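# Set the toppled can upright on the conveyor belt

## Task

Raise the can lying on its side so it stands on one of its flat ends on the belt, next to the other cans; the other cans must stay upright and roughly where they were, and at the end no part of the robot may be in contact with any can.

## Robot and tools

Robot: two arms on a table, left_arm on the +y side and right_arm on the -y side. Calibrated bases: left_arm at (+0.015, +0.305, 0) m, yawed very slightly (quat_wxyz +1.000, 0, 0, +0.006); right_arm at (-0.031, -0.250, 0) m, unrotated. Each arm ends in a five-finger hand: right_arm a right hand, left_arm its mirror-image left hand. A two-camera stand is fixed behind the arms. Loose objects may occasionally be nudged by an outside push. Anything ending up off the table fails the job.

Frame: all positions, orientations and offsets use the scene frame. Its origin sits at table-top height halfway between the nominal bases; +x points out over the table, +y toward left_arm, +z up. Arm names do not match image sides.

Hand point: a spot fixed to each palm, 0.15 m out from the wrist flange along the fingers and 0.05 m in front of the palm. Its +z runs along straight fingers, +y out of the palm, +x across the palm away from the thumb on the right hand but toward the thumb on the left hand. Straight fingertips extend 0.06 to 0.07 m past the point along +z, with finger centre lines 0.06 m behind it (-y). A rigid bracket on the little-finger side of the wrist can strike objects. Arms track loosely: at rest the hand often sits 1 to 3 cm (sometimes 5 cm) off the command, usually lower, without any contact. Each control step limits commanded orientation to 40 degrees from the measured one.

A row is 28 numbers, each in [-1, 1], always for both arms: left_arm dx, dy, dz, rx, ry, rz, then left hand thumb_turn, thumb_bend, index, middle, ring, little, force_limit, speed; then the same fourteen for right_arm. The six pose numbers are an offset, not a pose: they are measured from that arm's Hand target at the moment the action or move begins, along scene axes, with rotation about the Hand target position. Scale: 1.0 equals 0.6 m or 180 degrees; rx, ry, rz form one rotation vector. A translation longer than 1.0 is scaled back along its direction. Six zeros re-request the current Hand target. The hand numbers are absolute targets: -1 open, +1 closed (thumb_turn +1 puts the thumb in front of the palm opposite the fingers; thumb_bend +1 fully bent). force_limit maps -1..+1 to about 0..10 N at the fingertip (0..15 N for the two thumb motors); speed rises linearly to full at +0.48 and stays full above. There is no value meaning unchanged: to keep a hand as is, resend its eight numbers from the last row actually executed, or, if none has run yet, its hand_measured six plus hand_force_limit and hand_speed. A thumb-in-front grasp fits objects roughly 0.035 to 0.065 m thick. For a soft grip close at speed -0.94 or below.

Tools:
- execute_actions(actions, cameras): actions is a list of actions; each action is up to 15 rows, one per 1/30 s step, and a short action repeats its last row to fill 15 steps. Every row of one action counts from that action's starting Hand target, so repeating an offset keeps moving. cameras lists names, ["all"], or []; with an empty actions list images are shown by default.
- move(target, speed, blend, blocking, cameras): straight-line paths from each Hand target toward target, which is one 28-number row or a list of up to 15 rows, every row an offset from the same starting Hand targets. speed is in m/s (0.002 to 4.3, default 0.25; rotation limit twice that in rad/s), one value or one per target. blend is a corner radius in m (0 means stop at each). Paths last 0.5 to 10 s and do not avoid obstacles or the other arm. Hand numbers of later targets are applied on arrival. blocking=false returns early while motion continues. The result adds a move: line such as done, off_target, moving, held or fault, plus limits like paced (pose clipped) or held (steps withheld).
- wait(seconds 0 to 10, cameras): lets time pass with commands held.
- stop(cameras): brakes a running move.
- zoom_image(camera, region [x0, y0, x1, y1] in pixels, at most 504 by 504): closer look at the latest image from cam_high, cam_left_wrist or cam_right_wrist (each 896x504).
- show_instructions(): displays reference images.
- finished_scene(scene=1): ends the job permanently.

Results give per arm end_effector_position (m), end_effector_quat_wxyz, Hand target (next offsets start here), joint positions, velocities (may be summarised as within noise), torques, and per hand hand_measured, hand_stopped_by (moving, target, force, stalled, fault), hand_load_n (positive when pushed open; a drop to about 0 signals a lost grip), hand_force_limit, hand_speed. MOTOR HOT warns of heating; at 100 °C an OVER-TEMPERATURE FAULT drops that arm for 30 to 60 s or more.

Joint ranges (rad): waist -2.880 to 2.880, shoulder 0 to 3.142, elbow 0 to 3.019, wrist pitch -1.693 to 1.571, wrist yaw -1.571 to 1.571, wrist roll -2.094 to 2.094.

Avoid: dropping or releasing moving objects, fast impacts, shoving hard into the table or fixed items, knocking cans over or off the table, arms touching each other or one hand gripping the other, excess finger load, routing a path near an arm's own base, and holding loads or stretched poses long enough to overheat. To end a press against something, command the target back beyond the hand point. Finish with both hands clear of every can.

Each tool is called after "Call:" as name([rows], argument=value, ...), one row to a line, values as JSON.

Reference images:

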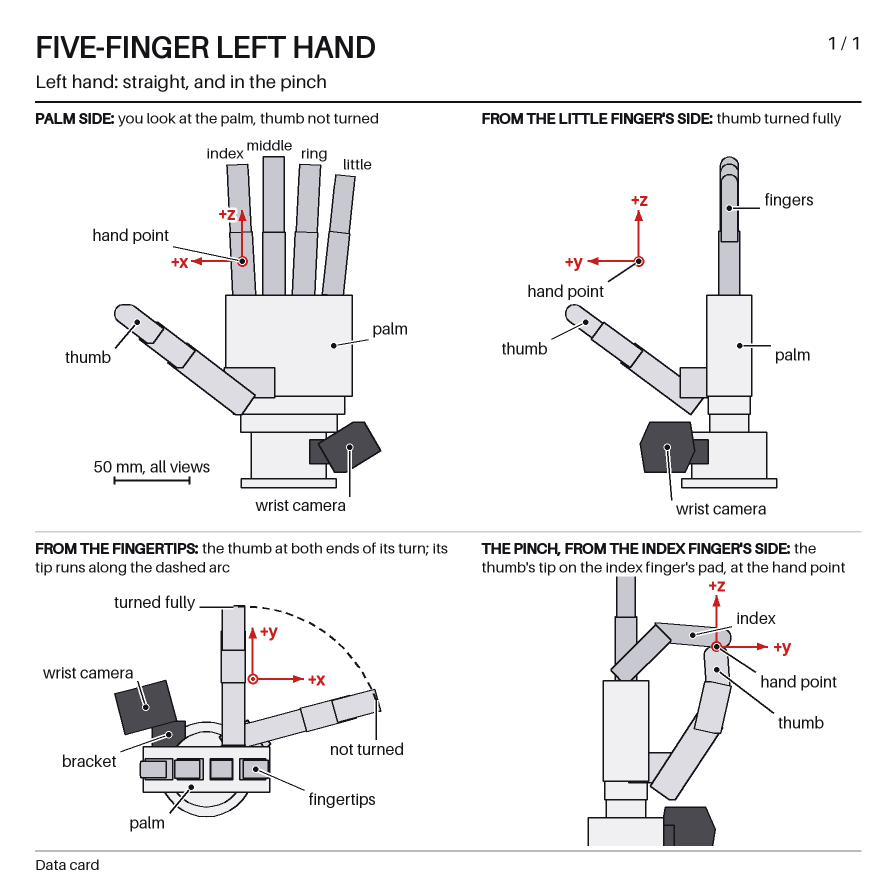

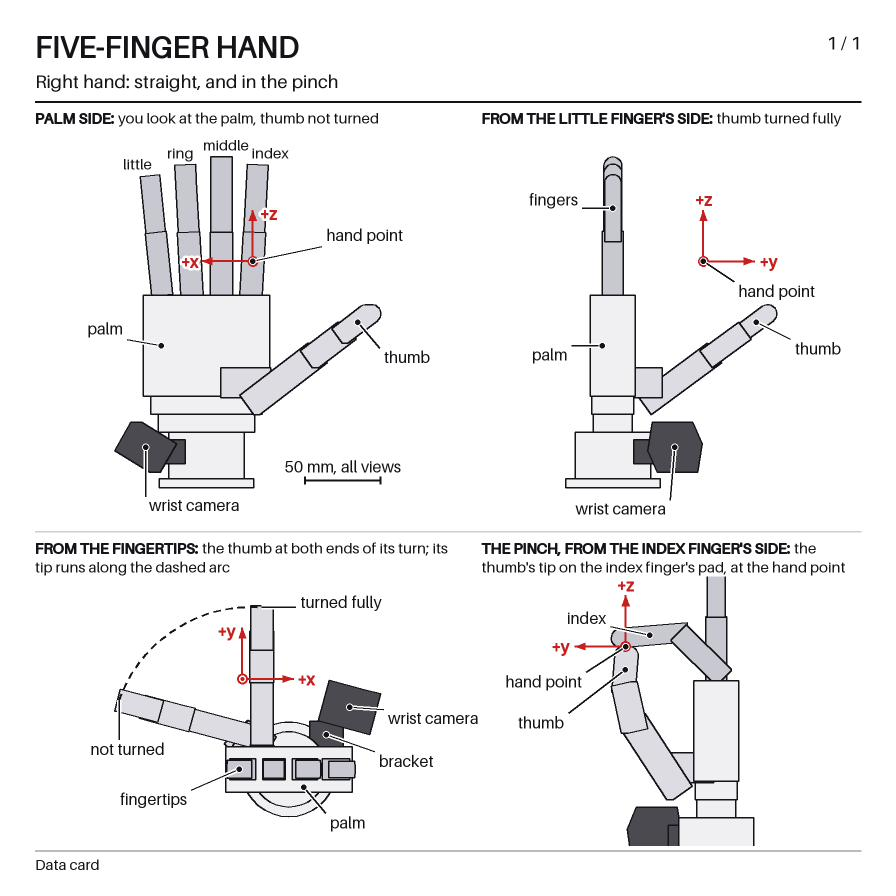

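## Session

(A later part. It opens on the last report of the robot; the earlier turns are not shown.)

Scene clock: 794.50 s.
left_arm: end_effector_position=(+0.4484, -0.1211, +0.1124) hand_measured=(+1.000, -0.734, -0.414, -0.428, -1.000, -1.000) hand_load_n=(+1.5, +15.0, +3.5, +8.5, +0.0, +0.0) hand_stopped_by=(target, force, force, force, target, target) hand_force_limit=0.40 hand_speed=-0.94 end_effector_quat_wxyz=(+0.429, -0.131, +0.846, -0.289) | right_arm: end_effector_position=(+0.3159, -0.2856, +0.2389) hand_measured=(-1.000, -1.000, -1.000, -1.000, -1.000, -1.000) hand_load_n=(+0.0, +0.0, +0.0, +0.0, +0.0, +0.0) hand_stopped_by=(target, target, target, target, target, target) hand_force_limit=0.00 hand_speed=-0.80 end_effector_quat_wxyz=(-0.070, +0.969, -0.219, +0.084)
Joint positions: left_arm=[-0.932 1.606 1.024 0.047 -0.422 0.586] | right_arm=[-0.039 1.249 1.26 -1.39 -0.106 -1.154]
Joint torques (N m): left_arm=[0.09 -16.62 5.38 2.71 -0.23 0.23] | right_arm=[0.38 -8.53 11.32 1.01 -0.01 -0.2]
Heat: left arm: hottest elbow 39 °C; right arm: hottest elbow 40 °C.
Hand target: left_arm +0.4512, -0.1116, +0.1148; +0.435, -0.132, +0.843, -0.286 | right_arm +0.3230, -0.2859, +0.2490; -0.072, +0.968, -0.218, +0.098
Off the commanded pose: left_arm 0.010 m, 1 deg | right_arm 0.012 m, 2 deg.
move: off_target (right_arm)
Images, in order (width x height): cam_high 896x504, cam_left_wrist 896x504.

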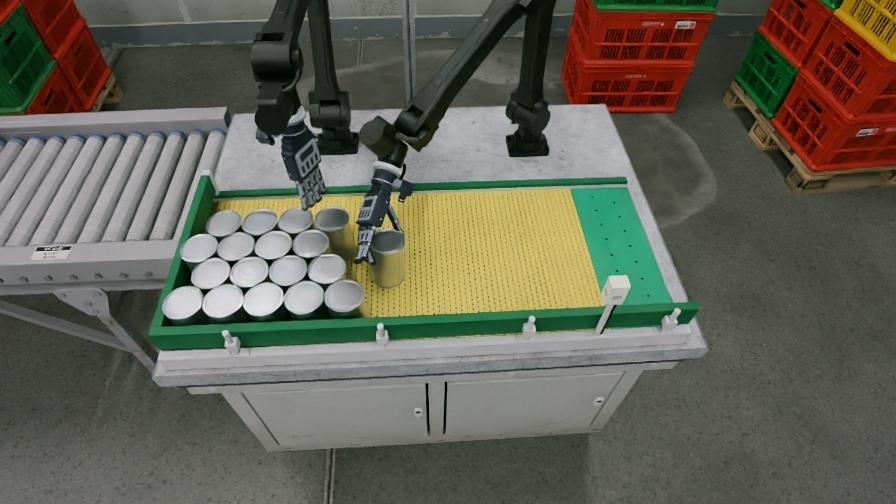

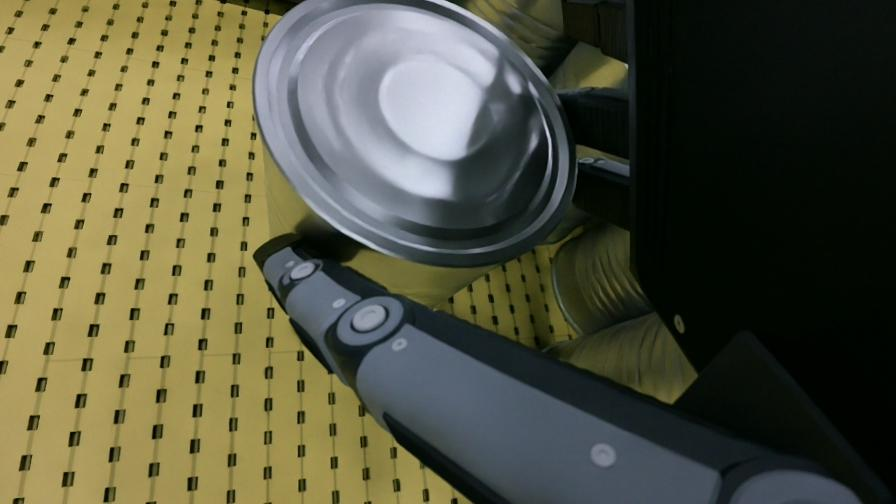

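Call:
move([
  [0,0.01,-0.04,0,0,0, 1,0.3,0.3,0.3,-1,-1,0.4,-0.94, 0,0,0,0,0,0,-1,-1,-1,-1,-1,-1,0,-0.8],
], speed=0.05, cameras=["cam_high","cam_left_wrist"])

Call:
zoom_image(camera="cam_high", region=[290, 150, 470, 330])

Scene clock: 809.20 s.
left_arm: end_effector_position=(+0.4498, -0.1189, +0.1101) hand_measured=(+1.000, -0.734, -0.414, -0.428, -1.000, -1.000) hand_load_n=(-3.5, +15.5, +2.0, +8.5, +0.0, -0.5) hand_stopped_by=(target, force, force, force, target, target) hand_force_limit=0.40 hand_speed=-0.94 end_effector_quat_wxyz=(+0.441, -0.125, +0.837, -0.298) | right_arm: end_effector_position=(+0.3159, -0.2856, +0.2389) hand_measured=(-1.000, -1.000, -1.000, -1.000, -1.000, -1.000) hand_load_n=(+0.0, +0.0, +0.0, +0.0, +0.0, +0.0) hand_stopped_by=(target, target, target, target, target, target) hand_force_limit=0.00 hand_speed=-0.80 end_effector_quat_wxyz=(-0.070, +0.969, -0.219, +0.084)
Joint positions: left_arm=[-0.93 1.604 0.99 0.12 -0.422 0.611] | right_arm=[-0.039 1.249 1.26 -1.39 -0.106 -1.154]
Joint torques (N m): left_arm=[1.08 -13.8 4.82 2.59 0.05 -0.04] | right_arm=[0.38 -8.59 11.32 1.01 -0.01 -0.21]
Heat: left arm: hottest elbow 37 °C; right arm: hottest elbow 40 °C.
Hand target: left_arm +0.4512, -0.1055, +0.0906; +0.435, -0.132, +0.843, -0.286 | right_arm +0.3230, -0.2859, +0.2490; -0.072, +0.968, -0.218, +0.098
Off the commanded pose: left_arm 0.023 m, 2 deg | right_arm 0.012 m, 2 deg.
move: off_target (left_arm, right_arm)
Images, in order (width x height): cam_high 896x504, cam_left_wrist 896x504.

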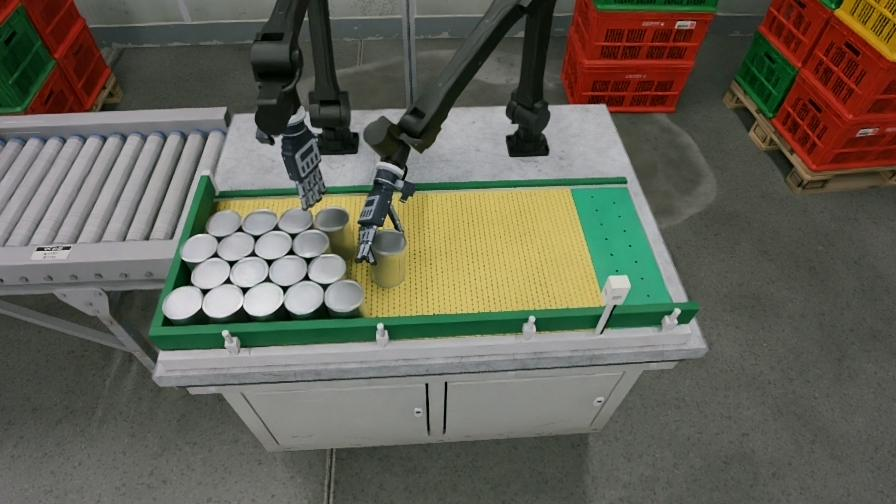

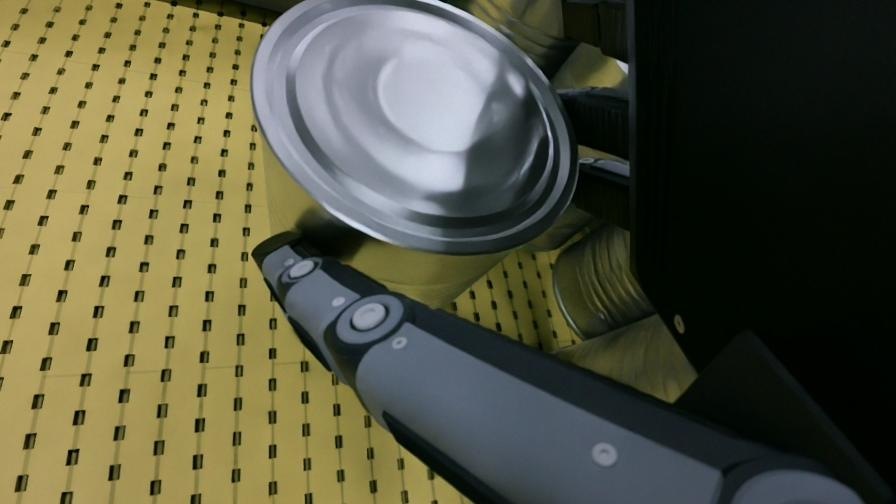

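Scaled by 2.800 from the camera's 896x504 image, which has a finer 1280x720 frame.

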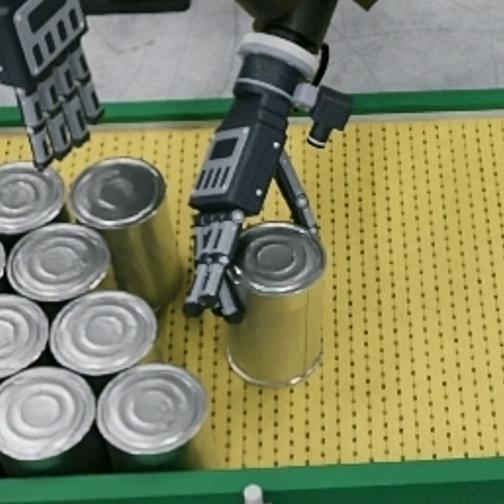

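Call:
move([
  [0,-0.01,0.035,0.03,0,0, 1,0.3,0.3,0.3,-1,-1,0.4,-0.94, 0,0,0,0,0,0,-1,-1,-1,-1,-1,-1,0,-0.8],
], speed=0.05, cameras=["cam_high"])

Call:
zoom_image(camera="cam_high", region=[290, 150, 470, 330])

Scene clock: 827.83 s.
left_arm: end_effector_position=(+0.4470, -0.1053, +0.1075) hand_measured=(+1.000, -0.734, -0.414, -0.428, -1.000, -1.000) hand_load_n=(+1.0, +15.0, +4.5, +9.0, +0.0, +0.0) hand_stopped_by=(target, force, force, force, target, target) hand_force_limit=0.40 hand_speed=-0.94 end_effector_quat_wxyz=(+0.439, -0.116, +0.854, -0.252) | right_arm: end_effector_position=(+0.3159, -0.2856, +0.2389) hand_measured=(-1.000, -1.000, -1.000, -1.000, -1.000, -1.000) hand_load_n=(+0.0, -0.5, +0.0, +0.0, +0.0, +0.0) hand_stopped_by=(target, target, target, target, target, target) hand_force_limit=0.00 hand_speed=-0.80 end_effector_quat_wxyz=(-0.070, +0.969, -0.219, +0.084)
Joint positions: left_arm=[-0.934 1.603 1.017 0.01 -0.463 0.633] | right_arm=[-0.039 1.249 1.26 -1.39 -0.106 -1.154]
Joint torques (N m): left_arm=[-1.14 -13.8 8.79 1.24 -0.42 0.18] | right_arm=[0.5 -8.64 11.32 1.01 -0.01 -0.21]
Heat: left arm: hottest elbow 35 °C; right arm: hottest elbow 40 °C.
Hand target: left_arm +0.4510, -0.1116, +0.1116; +0.441, -0.111, +0.856, -0.246 | right_arm +0.3230, -0.2859, +0.2490; -0.072, +0.968, -0.218, +0.098
Off the commanded pose: left_arm 0.009 m, 1 deg | right_arm 0.012 m, 2 deg.
move: off_target (right_arm)
Images, in order (width x height): cam_high 896x504.

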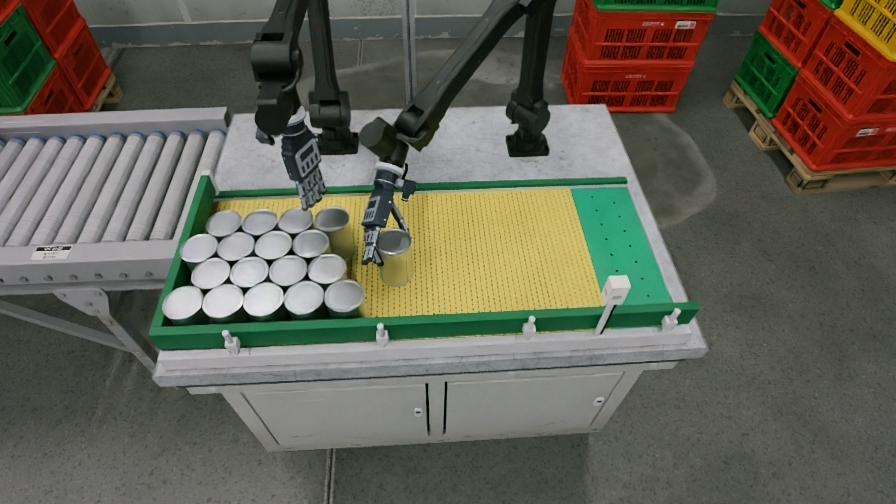

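Scaled by 2.800 from the camera's 896x504 image, which has a finer 1280x720 frame.

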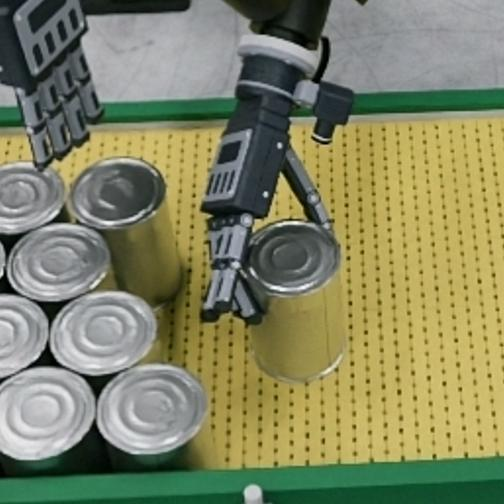

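Call:
move([
  [0,0,0,0,0,0, 1,-0.78,-0.46,-0.47,-1,-1,0.4,-0.95, 0,0,0,0,0,0,-1,-1,-1,-1,-1,-1,0,-0.8],
], speed=0.05, cameras=["cam_high"])

Call:
zoom_image(camera="cam_high", region=[290, 150, 470, 330])

Scene clock: 838.40 s.
left_arm: end_effector_position=(+0.4465, -0.1042, +0.1068) hand_measured=(+1.000, -0.780, -0.460, -0.470, -1.000, -1.000) hand_load_n=(+0.5, +0.0, +0.0, +1.0, +0.0, +0.0) hand_stopped_by=(target, target, target, target, target, target) hand_force_limit=0.40 hand_speed=-0.95 end_effector_quat_wxyz=(+0.439, -0.114, +0.856, -0.249) | right_arm: end_effector_position=(+0.3159, -0.2856, +0.2389) hand_measured=(-1.000, -1.000, -1.000, -1.000, -1.000, -1.000) hand_load_n=(+0.0, -0.5, +0.0, +0.0, +0.0, +0.0) hand_stopped_by=(target, target, target, target, target, target) hand_force_limit=0.00 hand_speed=-0.80 end_effector_quat_wxyz=(-0.070, +0.969, -0.219, +0.084)
Joint positions: left_arm=[-0.935 1.603 1.017 0.006 -0.464 0.637] | right_arm=[-0.039 1.249 1.26 -1.39 -0.106 -1.154]
Joint torques (N m): left_arm=[-0.97 -13.98 8.81 1.44 -0.36 0.13] | right_arm=[0.38 -8.64 11.33 1.02 -0.01 -0.2]
Heat: left arm: hottest elbow 35 °C; right arm: hottest elbow 40 °C.
Hand target: left_arm +0.4510, -0.1116, +0.1116; +0.441, -0.111, +0.856, -0.246 | right_arm +0.3230, -0.2859, +0.2490; -0.072, +0.968, -0.218, +0.098
Off the commanded pose: left_arm 0.010 m, 0 deg | right_arm 0.012 m, 2 deg.
move: off_target (right_arm)
Images, in order (width x height): cam_high 896x504.

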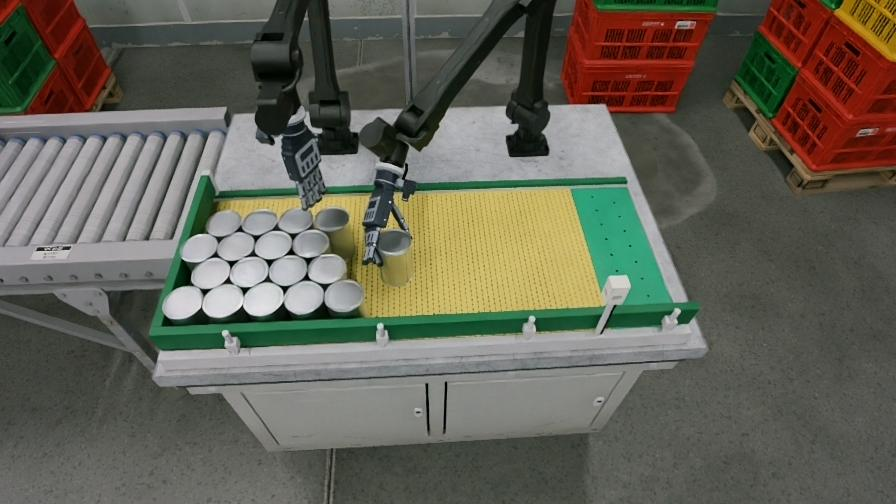

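Scaled by 2.800 from the camera's 896x504 image, which has a finer 1280x720 frame.

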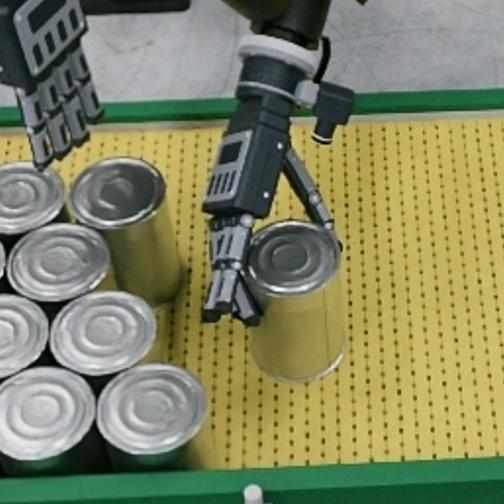

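Call:
move([
  [0,0,0,0,0,0, 1,-1,-1,-1,-1,-1,0.4,-0.85, 0,0,0,0,0,0,-1,-1,-1,-1,-1,-1,0,-0.8],
], speed=0.05, cameras=["cam_high","cam_left_wrist"])

Call:
zoom_image(camera="cam_high", region=[290, 150, 470, 330])

Scene clock: 902.37 s.
left_arm: end_effector_position=(+0.4456, -0.1023, +0.1052) hand_measured=(+1.000, -1.000, -1.000, -1.000, -1.000, -1.000) hand_load_n=(+0.0, +0.0, -0.5, +0.0, +0.0, +0.0) hand_stopped_by=(target, target, target, target, target, target) hand_force_limit=0.40 hand_speed=-0.85 end_effector_quat_wxyz=(+0.438, -0.114, +0.858, -0.244) | right_arm: end_effector_position=(+0.3159, -0.2856, +0.2389) hand_measured=(-1.000, -1.000, -1.000, -1.000, -1.000, -1.000) hand_load_n=(+0.0, +0.0, +0.0, +0.0, +0.0, +0.0) hand_stopped_by=(target, target, target, target, target, target) hand_force_limit=0.00 hand_speed=-0.80 end_effector_quat_wxyz=(-0.070, +0.969, -0.219, +0.084)
Joint positions: left_arm=[-0.935 1.603 1.017 -0.005 -0.467 0.637] | right_arm=[-0.039 1.249 1.26 -1.39 -0.106 -1.154]
Joint torques (N m): left_arm=[-1.08 -14.27 8.77 1.84 -0.28 0.14] | right_arm=[0.38 -8.59 11.33 1.01 -0.01 -0.21]
Heat: left arm: hottest elbow 35 °C; right arm: hottest elbow 41 °C.
Hand target: left_arm +0.4510, -0.1117, +0.1116; +0.441, -0.111, +0.856, -0.246 | right_arm +0.3230, -0.2859, +0.2490; -0.072, +0.968, -0.218, +0.098
Off the commanded pose: left_arm 0.013 m, 1 deg | right_arm 0.012 m, 2 deg.
move: off_target (left_arm, right_arm)
Images, in order (width x height): cam_high 896x504, cam_left_wrist 896x504.

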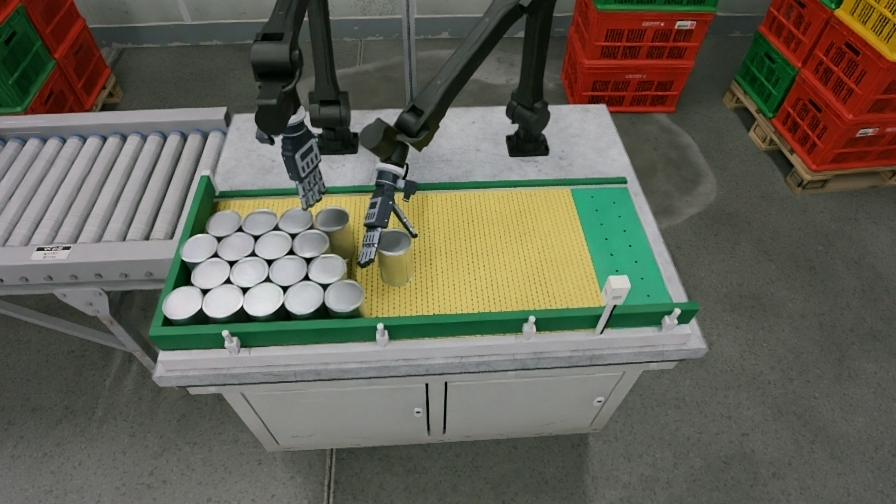

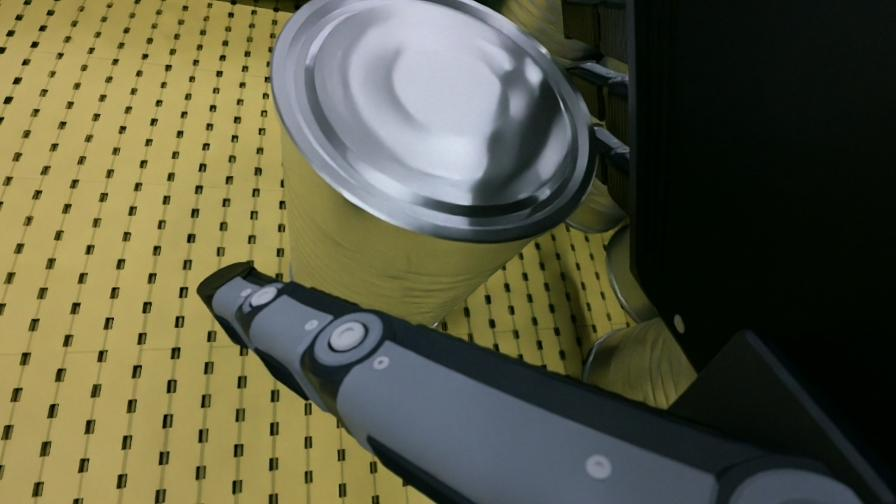

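Scaled by 2.800 from the camera's 896x504 image, which has a finer 1280x720 frame.

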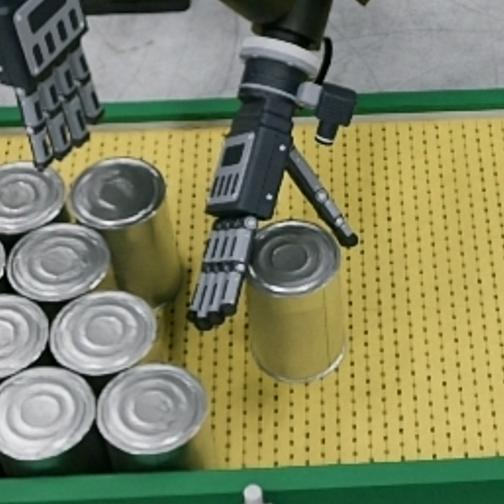

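Call:
move([
  [-0.01,0.015,0.3,0,0,0, 1,-1,-1,-1,-1,-1,0.4,-0.85, 0,0,0,0,0,0,-1,-1,-1,-1,-1,-1,0,-0.8],
], speed=0.1, cameras=["cam_high"])

Call:
zoom_image(camera="cam_high", region=[290, 150, 470, 330])

Scene clock: 917.13 s.
left_arm: end_effector_position=(+0.4388, -0.0932, +0.2558) hand_measured=(+1.000, -1.000, -1.000, -1.000, -1.000, -1.000) hand_load_n=(+0.0, -0.5, +0.0, +0.0, +0.0, +0.0) hand_stopped_by=(target, target, target, target, target, target) hand_force_limit=0.40 hand_speed=-0.85 end_effector_quat_wxyz=(+0.427, -0.109, +0.869, -0.226) | right_arm: end_effector_position=(+0.3159, -0.2856, +0.2389) hand_measured=(-1.000, -1.000, -1.000, -1.000, -1.000, -1.000) hand_load_n=(+0.0, +0.0, +0.0, +0.0, +0.0, +0.0) hand_stopped_by=(target, target, target, target, target, target) hand_force_limit=0.00 hand_speed=-0.80 end_effector_quat_wxyz=(-0.070, +0.969, -0.219, +0.084)
Joint positions: left_arm=[-0.935 1.444 1.284 -0.48 -0.467 0.637] | right_arm=[-0.039 1.249 1.26 -1.39 -0.106 -1.154]
Joint torques (N m): left_arm=[-0.62 -15.03 11.45 1.74 -0.27 0.17] | right_arm=[0.5 -8.59 11.3 0.99 -0.01 -0.21]
Heat: left arm: hottest elbow 35 °C; right arm: hottest elbow 41 °C.
Hand target: left_arm +0.4452, -0.1025, +0.2917; +0.441, -0.111, +0.856, -0.246 | right_arm +0.3230, -0.2859, +0.2490; -0.072, +0.968, -0.218, +0.098
Off the commanded pose: left_arm 0.038 m, 3 deg | right_arm 0.012 m, 2 deg.
move: off_target (left_arm, right_arm)
Images, in order (width x height): cam_high 896x504.

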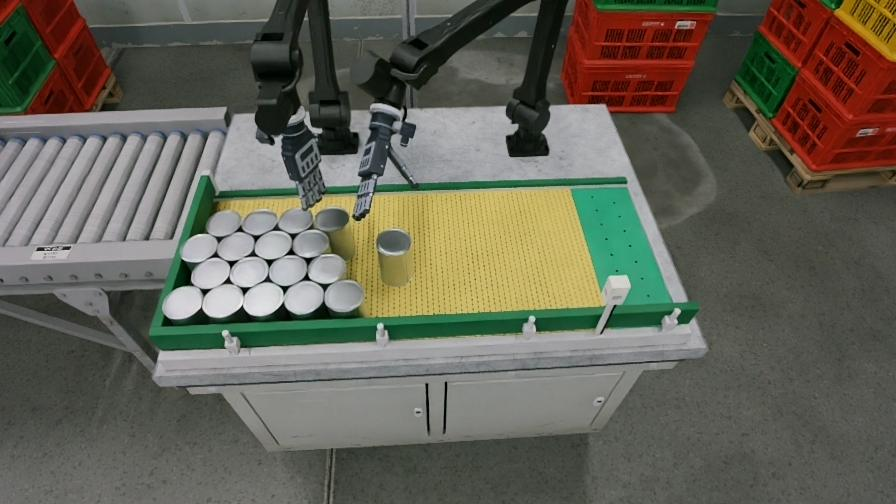

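Scaled by 2.800 from the camera's 896x504 image, which has a finer 1280x720 frame.

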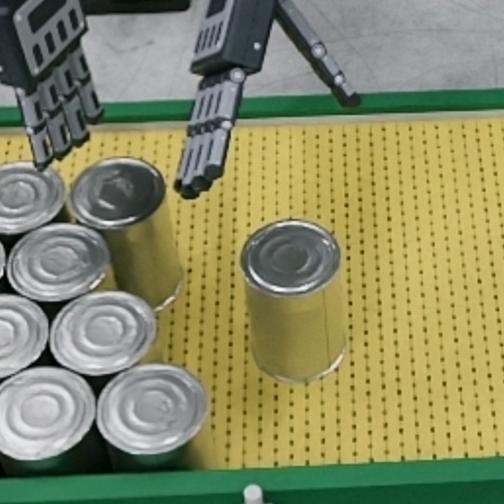

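Call:
move([
  [-0.042,0.271,0.03,0.129,0.2885,-0.091, 1,-1,-1,-1,-1,-1,0.4,-0.85, 0,0,0,0,0,0,-1,-1,-1,-1,-1,-1,0,-0.8],
], speed=0.2, cameras=["cam_high","cam_left_wrist"])

Call:
zoom_image(camera="cam_high", region=[310, 120, 490, 300])

Scene clock: 972.13 s.
left_arm: end_effector_position=(+0.4106, +0.0643, +0.2970) hand_measured=(+1.000, -1.000, -1.000, -1.000, -1.000, -1.000) hand_load_n=(+0.0, -0.5, +0.0, +0.0, +0.0, -0.5) hand_stopped_by=(target, target, target, target, target, target) hand_force_limit=0.40 hand_speed=-0.85 end_effector_quat_wxyz=(+0.002, -0.005, +0.998, -0.059) | right_arm: end_effector_position=(+0.3159, -0.2856, +0.2389) hand_measured=(-1.000, -1.000, -1.000, -1.000, -1.000, -1.000) hand_load_n=(+0.0, +0.0, +0.0, +0.0, +0.0, +0.0) hand_stopped_by=(target, target, target, target, target, target) hand_force_limit=0.00 hand_speed=-0.80 end_effector_quat_wxyz=(-0.070, +0.969, -0.219, +0.084)
Joint positions: left_arm=[-0.589 1.672 1.857 -1.688 0.096 0.98] | right_arm=[-0.039 1.249 1.26 -1.39 -0.106 -1.154]
Joint torques (N m): left_arm=[-0.38 -15.44 10.18 0.46 0.25 0.1] | right_arm=[0.44 -8.64 11.33 1.01 -0.01 -0.21]
Heat: left arm: hottest elbow 43 °C; right arm: hottest elbow 41 °C.
Hand target: left_arm +0.4198, +0.0600, +0.3097; +0.000, -0.001, +0.998, -0.060 | right_arm +0.3230, -0.2859, +0.2490; -0.072, +0.968, -0.218, +0.098
Off the commanded pose: left_arm 0.016 m, 1 deg | right_arm 0.012 m, 2 deg.
joint sent to its limit (left arm) — joint 4 (wrist pitch), lower limit. The joint targets still meet the commanded pose.
move: off_target (left_arm, right_arm)
Images, in order (width x height): cam_high 896x504, cam_left_wrist 896x504.

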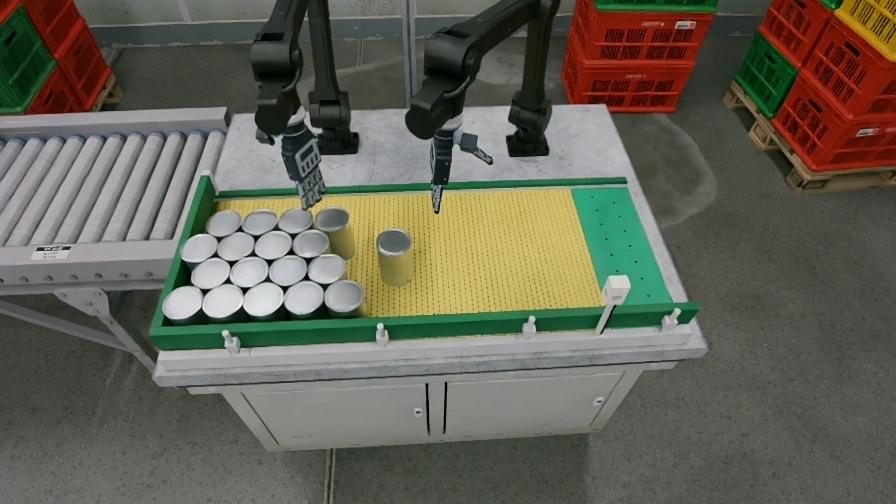

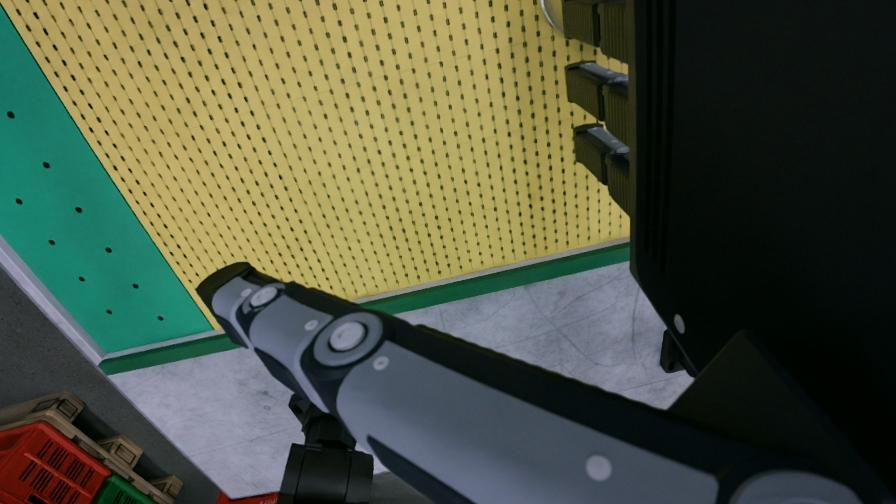

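Scaled by 2.800 from the camera's 896x504 image, which has a finer 1280x720 frame.

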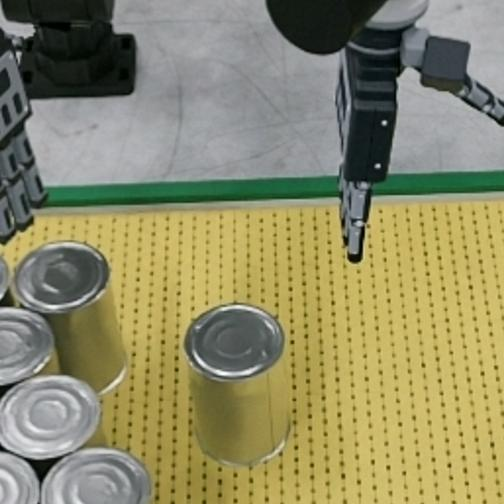

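Call:
move([
  [0.0,0.0,-0.27,0,0,0, 1,-1,-1,-1,-1,-1,0.4,-0.85, 0,0,0,0,0,0,-1,-1,-1,-1,-1,-1,0,-0.8],
], speed=0.12, cameras=["cam_high","cam_left_wrist"])

Call:
zoom_image(camera="cam_high", region=[310, 120, 490, 300])

Scene clock: 986.90 s.
left_arm: end_effector_position=(+0.4178, +0.0593, +0.1560) hand_measured=(+1.000, -1.000, -1.000, -1.000, -1.000, -1.000) hand_load_n=(+0.0, +0.0, +0.0, +0.0, +0.0, +0.0) hand_stopped_by=(target, target, target, target, target, target) hand_force_limit=0.40 hand_speed=-0.85 end_effector_quat_wxyz=(+0.004, -0.003, +0.998, -0.061) | right_arm: end_effector_position=(+0.3159, -0.2856, +0.2389) hand_measured=(-1.000, -1.000, -1.000, -1.000, -1.000, -1.000) hand_load_n=(+0.0, +0.0, +0.0, +0.0, +0.0, +0.0) hand_stopped_by=(target, target, target, target, target, target) hand_force_limit=0.00 hand_speed=-0.80 end_effector_quat_wxyz=(-0.070, +0.969, -0.219, +0.084)
Joint positions: left_arm=[-0.589 1.691 1.511 -1.318 0.098 0.984] | right_arm=[-0.039 1.249 1.26 -1.39 -0.106 -1.154]
Joint torques (N m): left_arm=[-0.56 -15.79 6.09 1.29 0.25 0.13] | right_arm=[0.38 -8.53 11.29 1.02 -0.01 -0.21]
Heat: left arm: hottest elbow 42 °C; right arm: hottest elbow 41 °C.
Hand target: left_arm +0.4200, +0.0599, +0.1478; +0.000, -0.001, +0.998, -0.060 | right_arm +0.3230, -0.2859, +0.2490; -0.072, +0.968, -0.218, +0.098
Off the commanded pose: left_arm 0.009 m, 0 deg | right_arm 0.012 m, 2 deg.
move: off_target (right_arm)
Images, in order (width x height): cam_high 896x504, cam_left_wrist 896x504.

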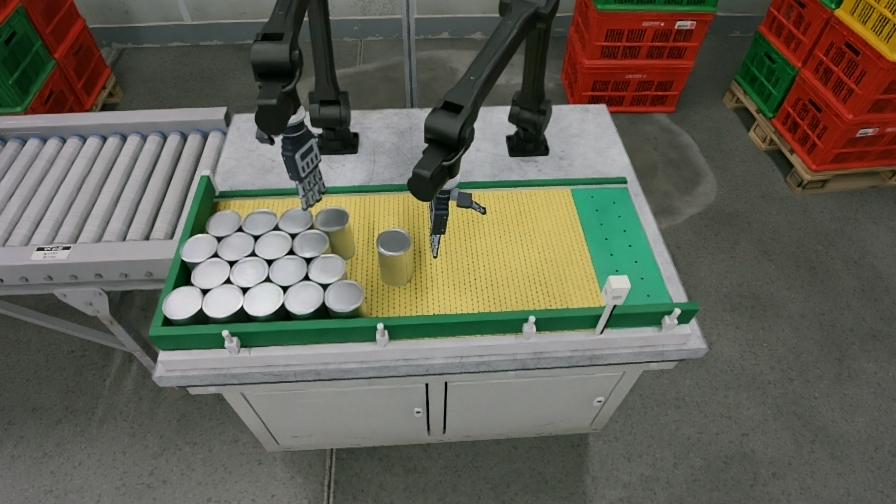

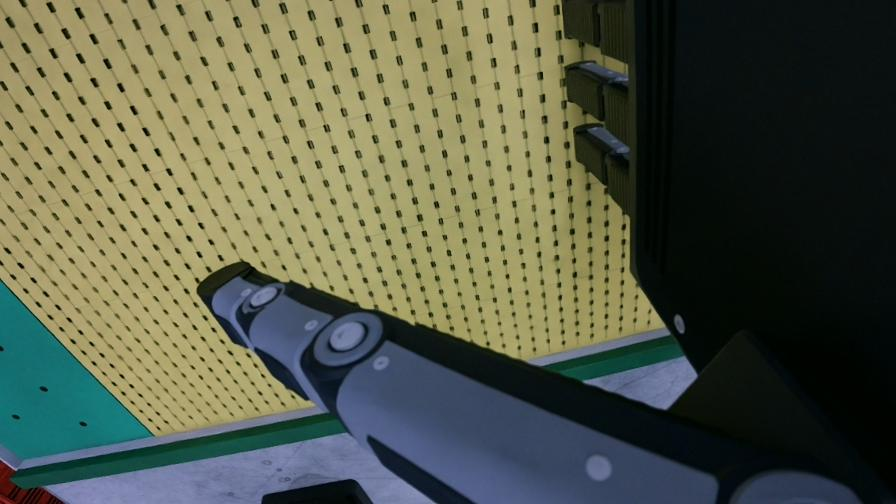

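Scaled by 2.800 from the camera's 896x504 image, which has a finer 1280x720 frame.

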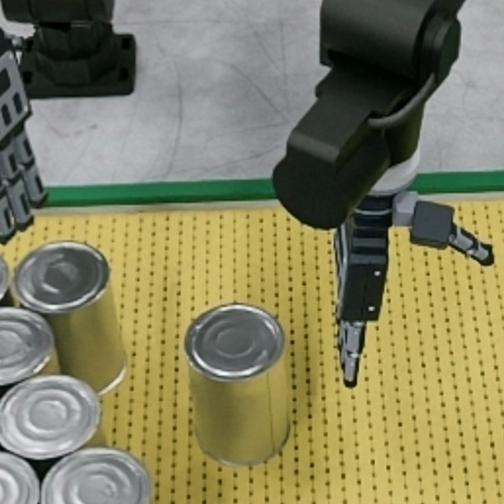

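Call:
move([
  [0.075,0.0,-0.055,0,0,0, 1,-1,-1,-1,-1,-1,0.4,-0.85, 0,0,0,0,0,0,-1,-1,-1,-1,-1,-1,0,-0.8],
], speed=0.1, cameras=["cam_high"])

Call:
zoom_image(camera="cam_high", region=[310, 150, 490, 330])

Scene clock: 1001.20 s.
left_arm: end_effector_position=(+0.4446, +0.0704, +0.1029) hand_measured=(+1.000, -1.000, -1.000, -1.000, -1.000, -1.000) hand_load_n=(+0.0, +0.0, +0.0, +0.0, +0.0, +0.0) hand_stopped_by=(target, target, target, target, target, target) hand_force_limit=0.40 hand_speed=-0.85 end_effector_quat_wxyz=(-0.022, -0.005, +0.999, -0.045) | right_arm: end_effector_position=(+0.3159, -0.2856, +0.2389) hand_measured=(-1.000, -1.000, -1.000, -1.000, -1.000, -1.000) hand_load_n=(+0.0, +0.0, +0.0, +0.0, +0.0, +0.0) hand_stopped_by=(target, target, target, target, target, target) hand_force_limit=0.00 hand_speed=-0.80 end_effector_quat_wxyz=(-0.070, +0.969, -0.219, +0.084)
Joint positions: left_arm=[-0.544 1.811 1.524 -1.276 0.101 1.028] | right_arm=[-0.039 1.249 1.26 -1.39 -0.106 -1.154]
Joint torques (N m): left_arm=[-0.38 -17.38 9.96 1.07 0.24 0.14] | right_arm=[0.5 -8.59 11.29 1.02 -0.01 -0.21]
Heat: left arm: hottest elbow 39 °C; right arm: hottest elbow 41 °C.
Hand target: left_arm +0.4649, +0.0600, +0.1147; +0.000, -0.001, +0.998, -0.060 | right_arm +0.3230, -0.2859, +0.2490; -0.072, +0.968, -0.218, +0.098
Off the commanded pose: left_arm 0.026 m, 3 deg | right_arm 0.012 m, 2 deg.
move: off_target (left_arm, right_arm)
Images, in order (width x height): cam_high 896x504.

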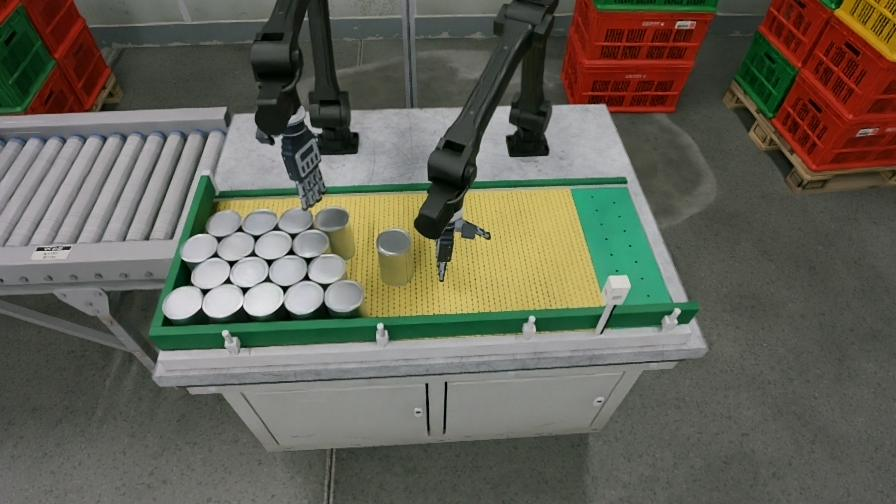

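Scaled by 2.800 from the camera's 896x504 image, which has a finer 1280x720 frame.

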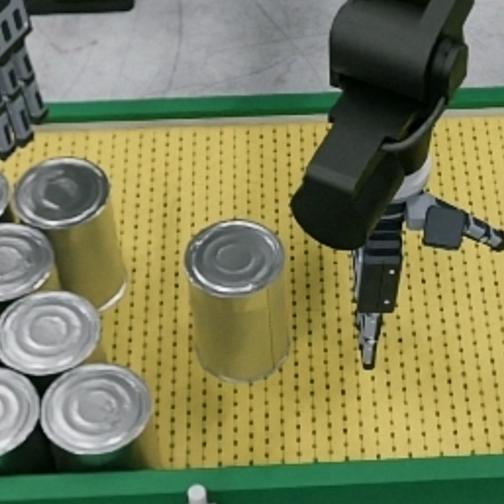

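Call:
move([
  [0.0,-0.075,0.03,0,0,0, 1,-1,-1,-1,-1,-1,0.4,-0.85, 0,0,0,0,0,0,-1,-1,-1,-1,-1,-1,0,-0.8],
], speed=0.08, cameras=["cam_high"])

Call:
zoom_image(camera="cam_high", region=[310, 150, 490, 330])

Scene clock: 1017.10 s.
left_arm: end_effector_position=(+0.4522, +0.0247, +0.1239) hand_measured=(+1.000, -1.000, -1.000, -1.000, -1.000, -1.000) hand_load_n=(+0.0, +0.0, +0.0, +0.5, +0.0, +0.0) hand_stopped_by=(target, target, target, target, target, target) hand_force_limit=0.40 hand_speed=-0.85 end_effector_quat_wxyz=(-0.010, +0.002, +0.998, -0.054) | right_arm: end_effector_position=(+0.3159, -0.2856, +0.2389) hand_measured=(-1.000, -1.000, -1.000, -1.000, -1.000, -1.000) hand_load_n=(+0.0, -0.5, +0.0, +0.0, +0.0, +0.0) hand_stopped_by=(target, target, target, target, target, target) hand_force_limit=0.00 hand_speed=-0.80 end_effector_quat_wxyz=(-0.070, +0.969, -0.219, +0.084)
Joint positions: left_arm=[-0.607 1.852 1.645 -1.319 0.101 0.978] | right_arm=[-0.039 1.249 1.26 -1.39 -0.106 -1.154]
Joint torques (N m): left_arm=[-1.03 -17.44 10.29 0.38 0.11 -0.03] | right_arm=[0.5 -8.64 11.33 1.01 -0.01 -0.21]
Heat: left arm: hottest elbow 40 °C; right arm: hottest elbow 41 °C.
Hand target: left_arm +0.4649, +0.0151, +0.1327; +0.000, -0.001, +0.998, -0.060 | right_arm +0.3230, -0.2859, +0.2490; -0.072, +0.968, -0.218, +0.098
Off the commanded pose: left_arm 0.018 m, 1 deg | right_arm 0.012 m, 2 deg.
move: off_target (left_arm, right_arm)
Images, in order (width x height): cam_high 896x504.

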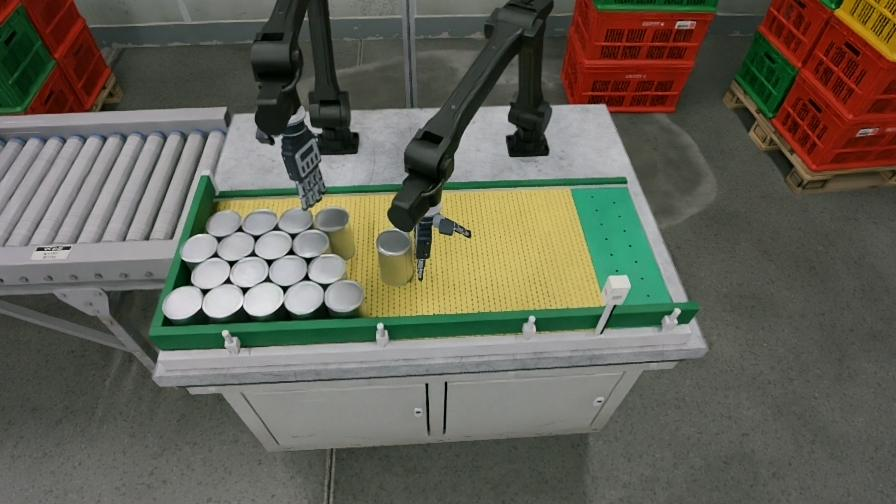

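Scaled by 2.800 from the camera's 896x504 image, which has a finer 1280x720 frame.

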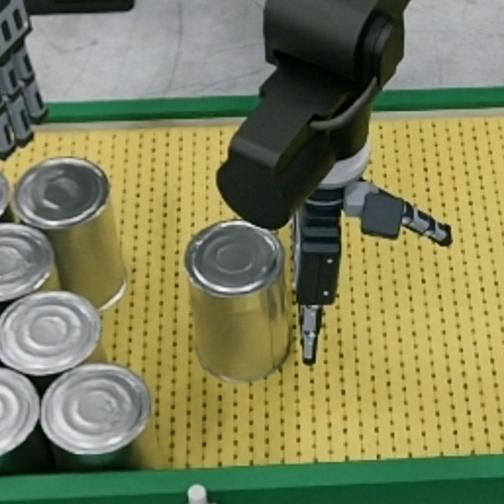

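Call:
move([
  [0.0,0.035,0.0,-0.067,0,0, 1,-1,-1,-1,-1,-1,0.4,-0.85, 0,0,0,0,0,0,-1,-1,-1,-1,-1,-1,0,-0.8],
], speed=0.08, cameras=["cam_high"])

Call:
zoom_image(camera="cam_high", region=[310, 150, 490, 330])

Scene clock: 1042.30 s.
left_arm: end_effector_position=(+0.4636, +0.0347, +0.1253) hand_measured=(+1.000, -1.000, -1.000, -1.000, -1.000, -1.000) hand_load_n=(+0.0, +0.0, +0.0, +0.5, +0.0, +0.0) hand_stopped_by=(target, target, target, target, target, target) hand_force_limit=0.40 hand_speed=-0.85 end_effector_quat_wxyz=(-0.011, -0.006, +0.987, -0.157) | right_arm: end_effector_position=(+0.3159, -0.2856, +0.2389) hand_measured=(-1.000, -1.000, -1.000, -1.000, -1.000, -1.000) hand_load_n=(+0.0, +0.0, +0.0, +0.0, +0.0, +0.0) hand_stopped_by=(target, target, target, target, target, target) hand_force_limit=0.00 hand_speed=-0.80 end_effector_quat_wxyz=(-0.070, +0.969, -0.219, +0.084)
Joint positions: left_arm=[-0.516 1.788 1.565 -1.209 0.286 1.036] | right_arm=[-0.039 1.249 1.26 -1.39 -0.106 -1.154]
Joint torques (N m): left_arm=[-0.73 -20.37 6.05 1.43 0.43 0.19] | right_arm=[0.38 -8.64 11.32 1.02 -0.02 -0.21]
Heat: left arm: hottest elbow 39 °C; right arm: hottest elbow 41 °C.
Hand target: left_arm +0.4650, +0.0362, +0.1327; +0.000, -0.001, +0.986, -0.165 | right_arm +0.3230, -0.2859, +0.2490; -0.072, +0.968, -0.218, +0.098
Off the commanded pose: left_arm 0.008 m, 2 deg | right_arm 0.012 m, 2 deg.
move: off_target (right_arm)
Images, in order (width x height): cam_high 896x504.

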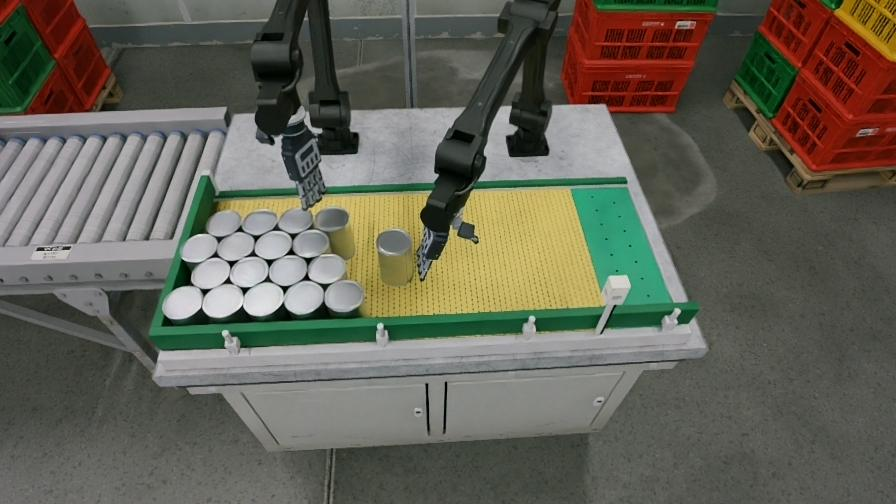

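Scaled by 2.800 from the camera's 896x504 image, which has a finer 1280x720 frame.

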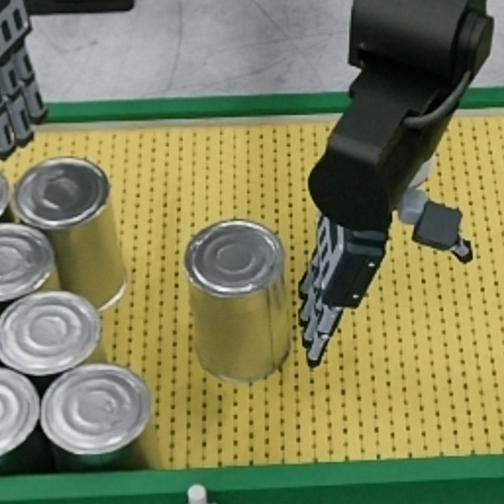

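Call:
move([
  [0.0,-0.067,0.0,0,0,0, 1,-1,-1,-1,-1,-1,0.4,-0.85, 0,0,0,0,0,0,-1,-1,-1,-1,-1,-1,0,-0.8],
], speed=0.05, cameras=["cam_high"])

Call:
zoom_image(camera="cam_high", region=[310, 150, 490, 330])

Scene clock: 1052.67 s.
left_arm: end_effector_position=(+0.4508, +0.0174, +0.1255) hand_measured=(+1.000, -1.000, -1.000, -1.000, -1.000, -1.000) hand_load_n=(+0.5, -0.5, +0.0, -1.5, +0.0, +0.0) hand_stopped_by=(target, target, target, target, target, target) hand_force_limit=0.40 hand_speed=-0.85 end_effector_quat_wxyz=(-0.014, -0.007, +0.988, -0.151) | right_arm: end_effector_position=(+0.3159, -0.2856, +0.2389) hand_measured=(-1.000, -1.000, -1.000, -1.000, -1.000, -1.000) hand_load_n=(+0.0, +0.0, +0.0, +0.0, +0.0, +0.0) hand_stopped_by=(target, target, target, target, target, target) hand_force_limit=0.00 hand_speed=-0.80 end_effector_quat_wxyz=(-0.070, +0.969, -0.219, +0.084)
Joint positions: left_arm=[-0.558 1.788 1.565 -1.209 0.271 0.992] | right_arm=[-0.039 1.249 1.26 -1.39 -0.106 -1.154]
Joint torques (N m): left_arm=[-2.2 -16.21 10.51 1.54 0.62 -0.06] | right_arm=[0.38 -8.53 11.32 0.99 -0.01 -0.21]
Heat: left arm: hottest elbow 39 °C; right arm: hottest elbow 42 °C.
Hand target: left_arm +0.4650, -0.0041, +0.1327; +0.000, -0.001, +0.986, -0.165 | right_arm +0.3230, -0.2859, +0.2490; -0.072, +0.968, -0.218, +0.098
Off the commanded pose: left_arm 0.027 m, 2 deg | right_arm 0.012 m, 2 deg.
move: off_target (left_arm, right_arm)
Images, in order (width x height): cam_high 896x504.

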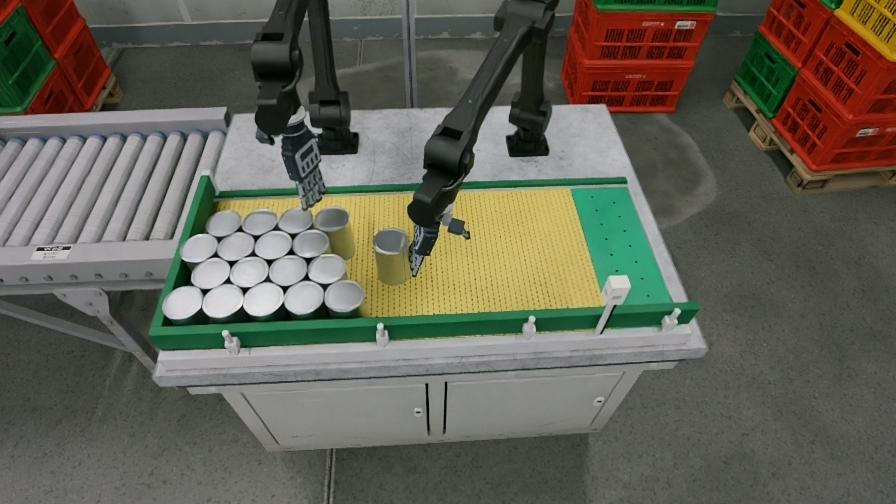

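Scaled by 2.800 from the camera's 896x504 image, which has a finer 1280x720 frame.

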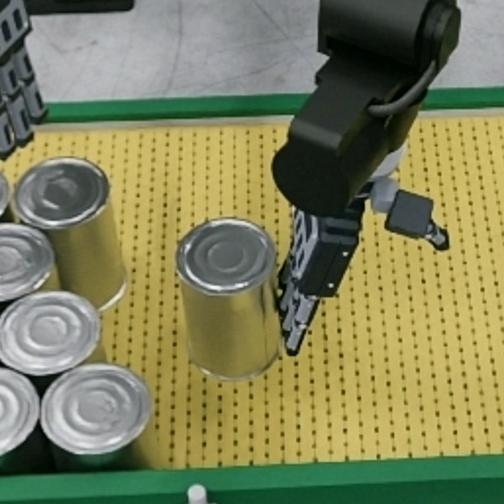

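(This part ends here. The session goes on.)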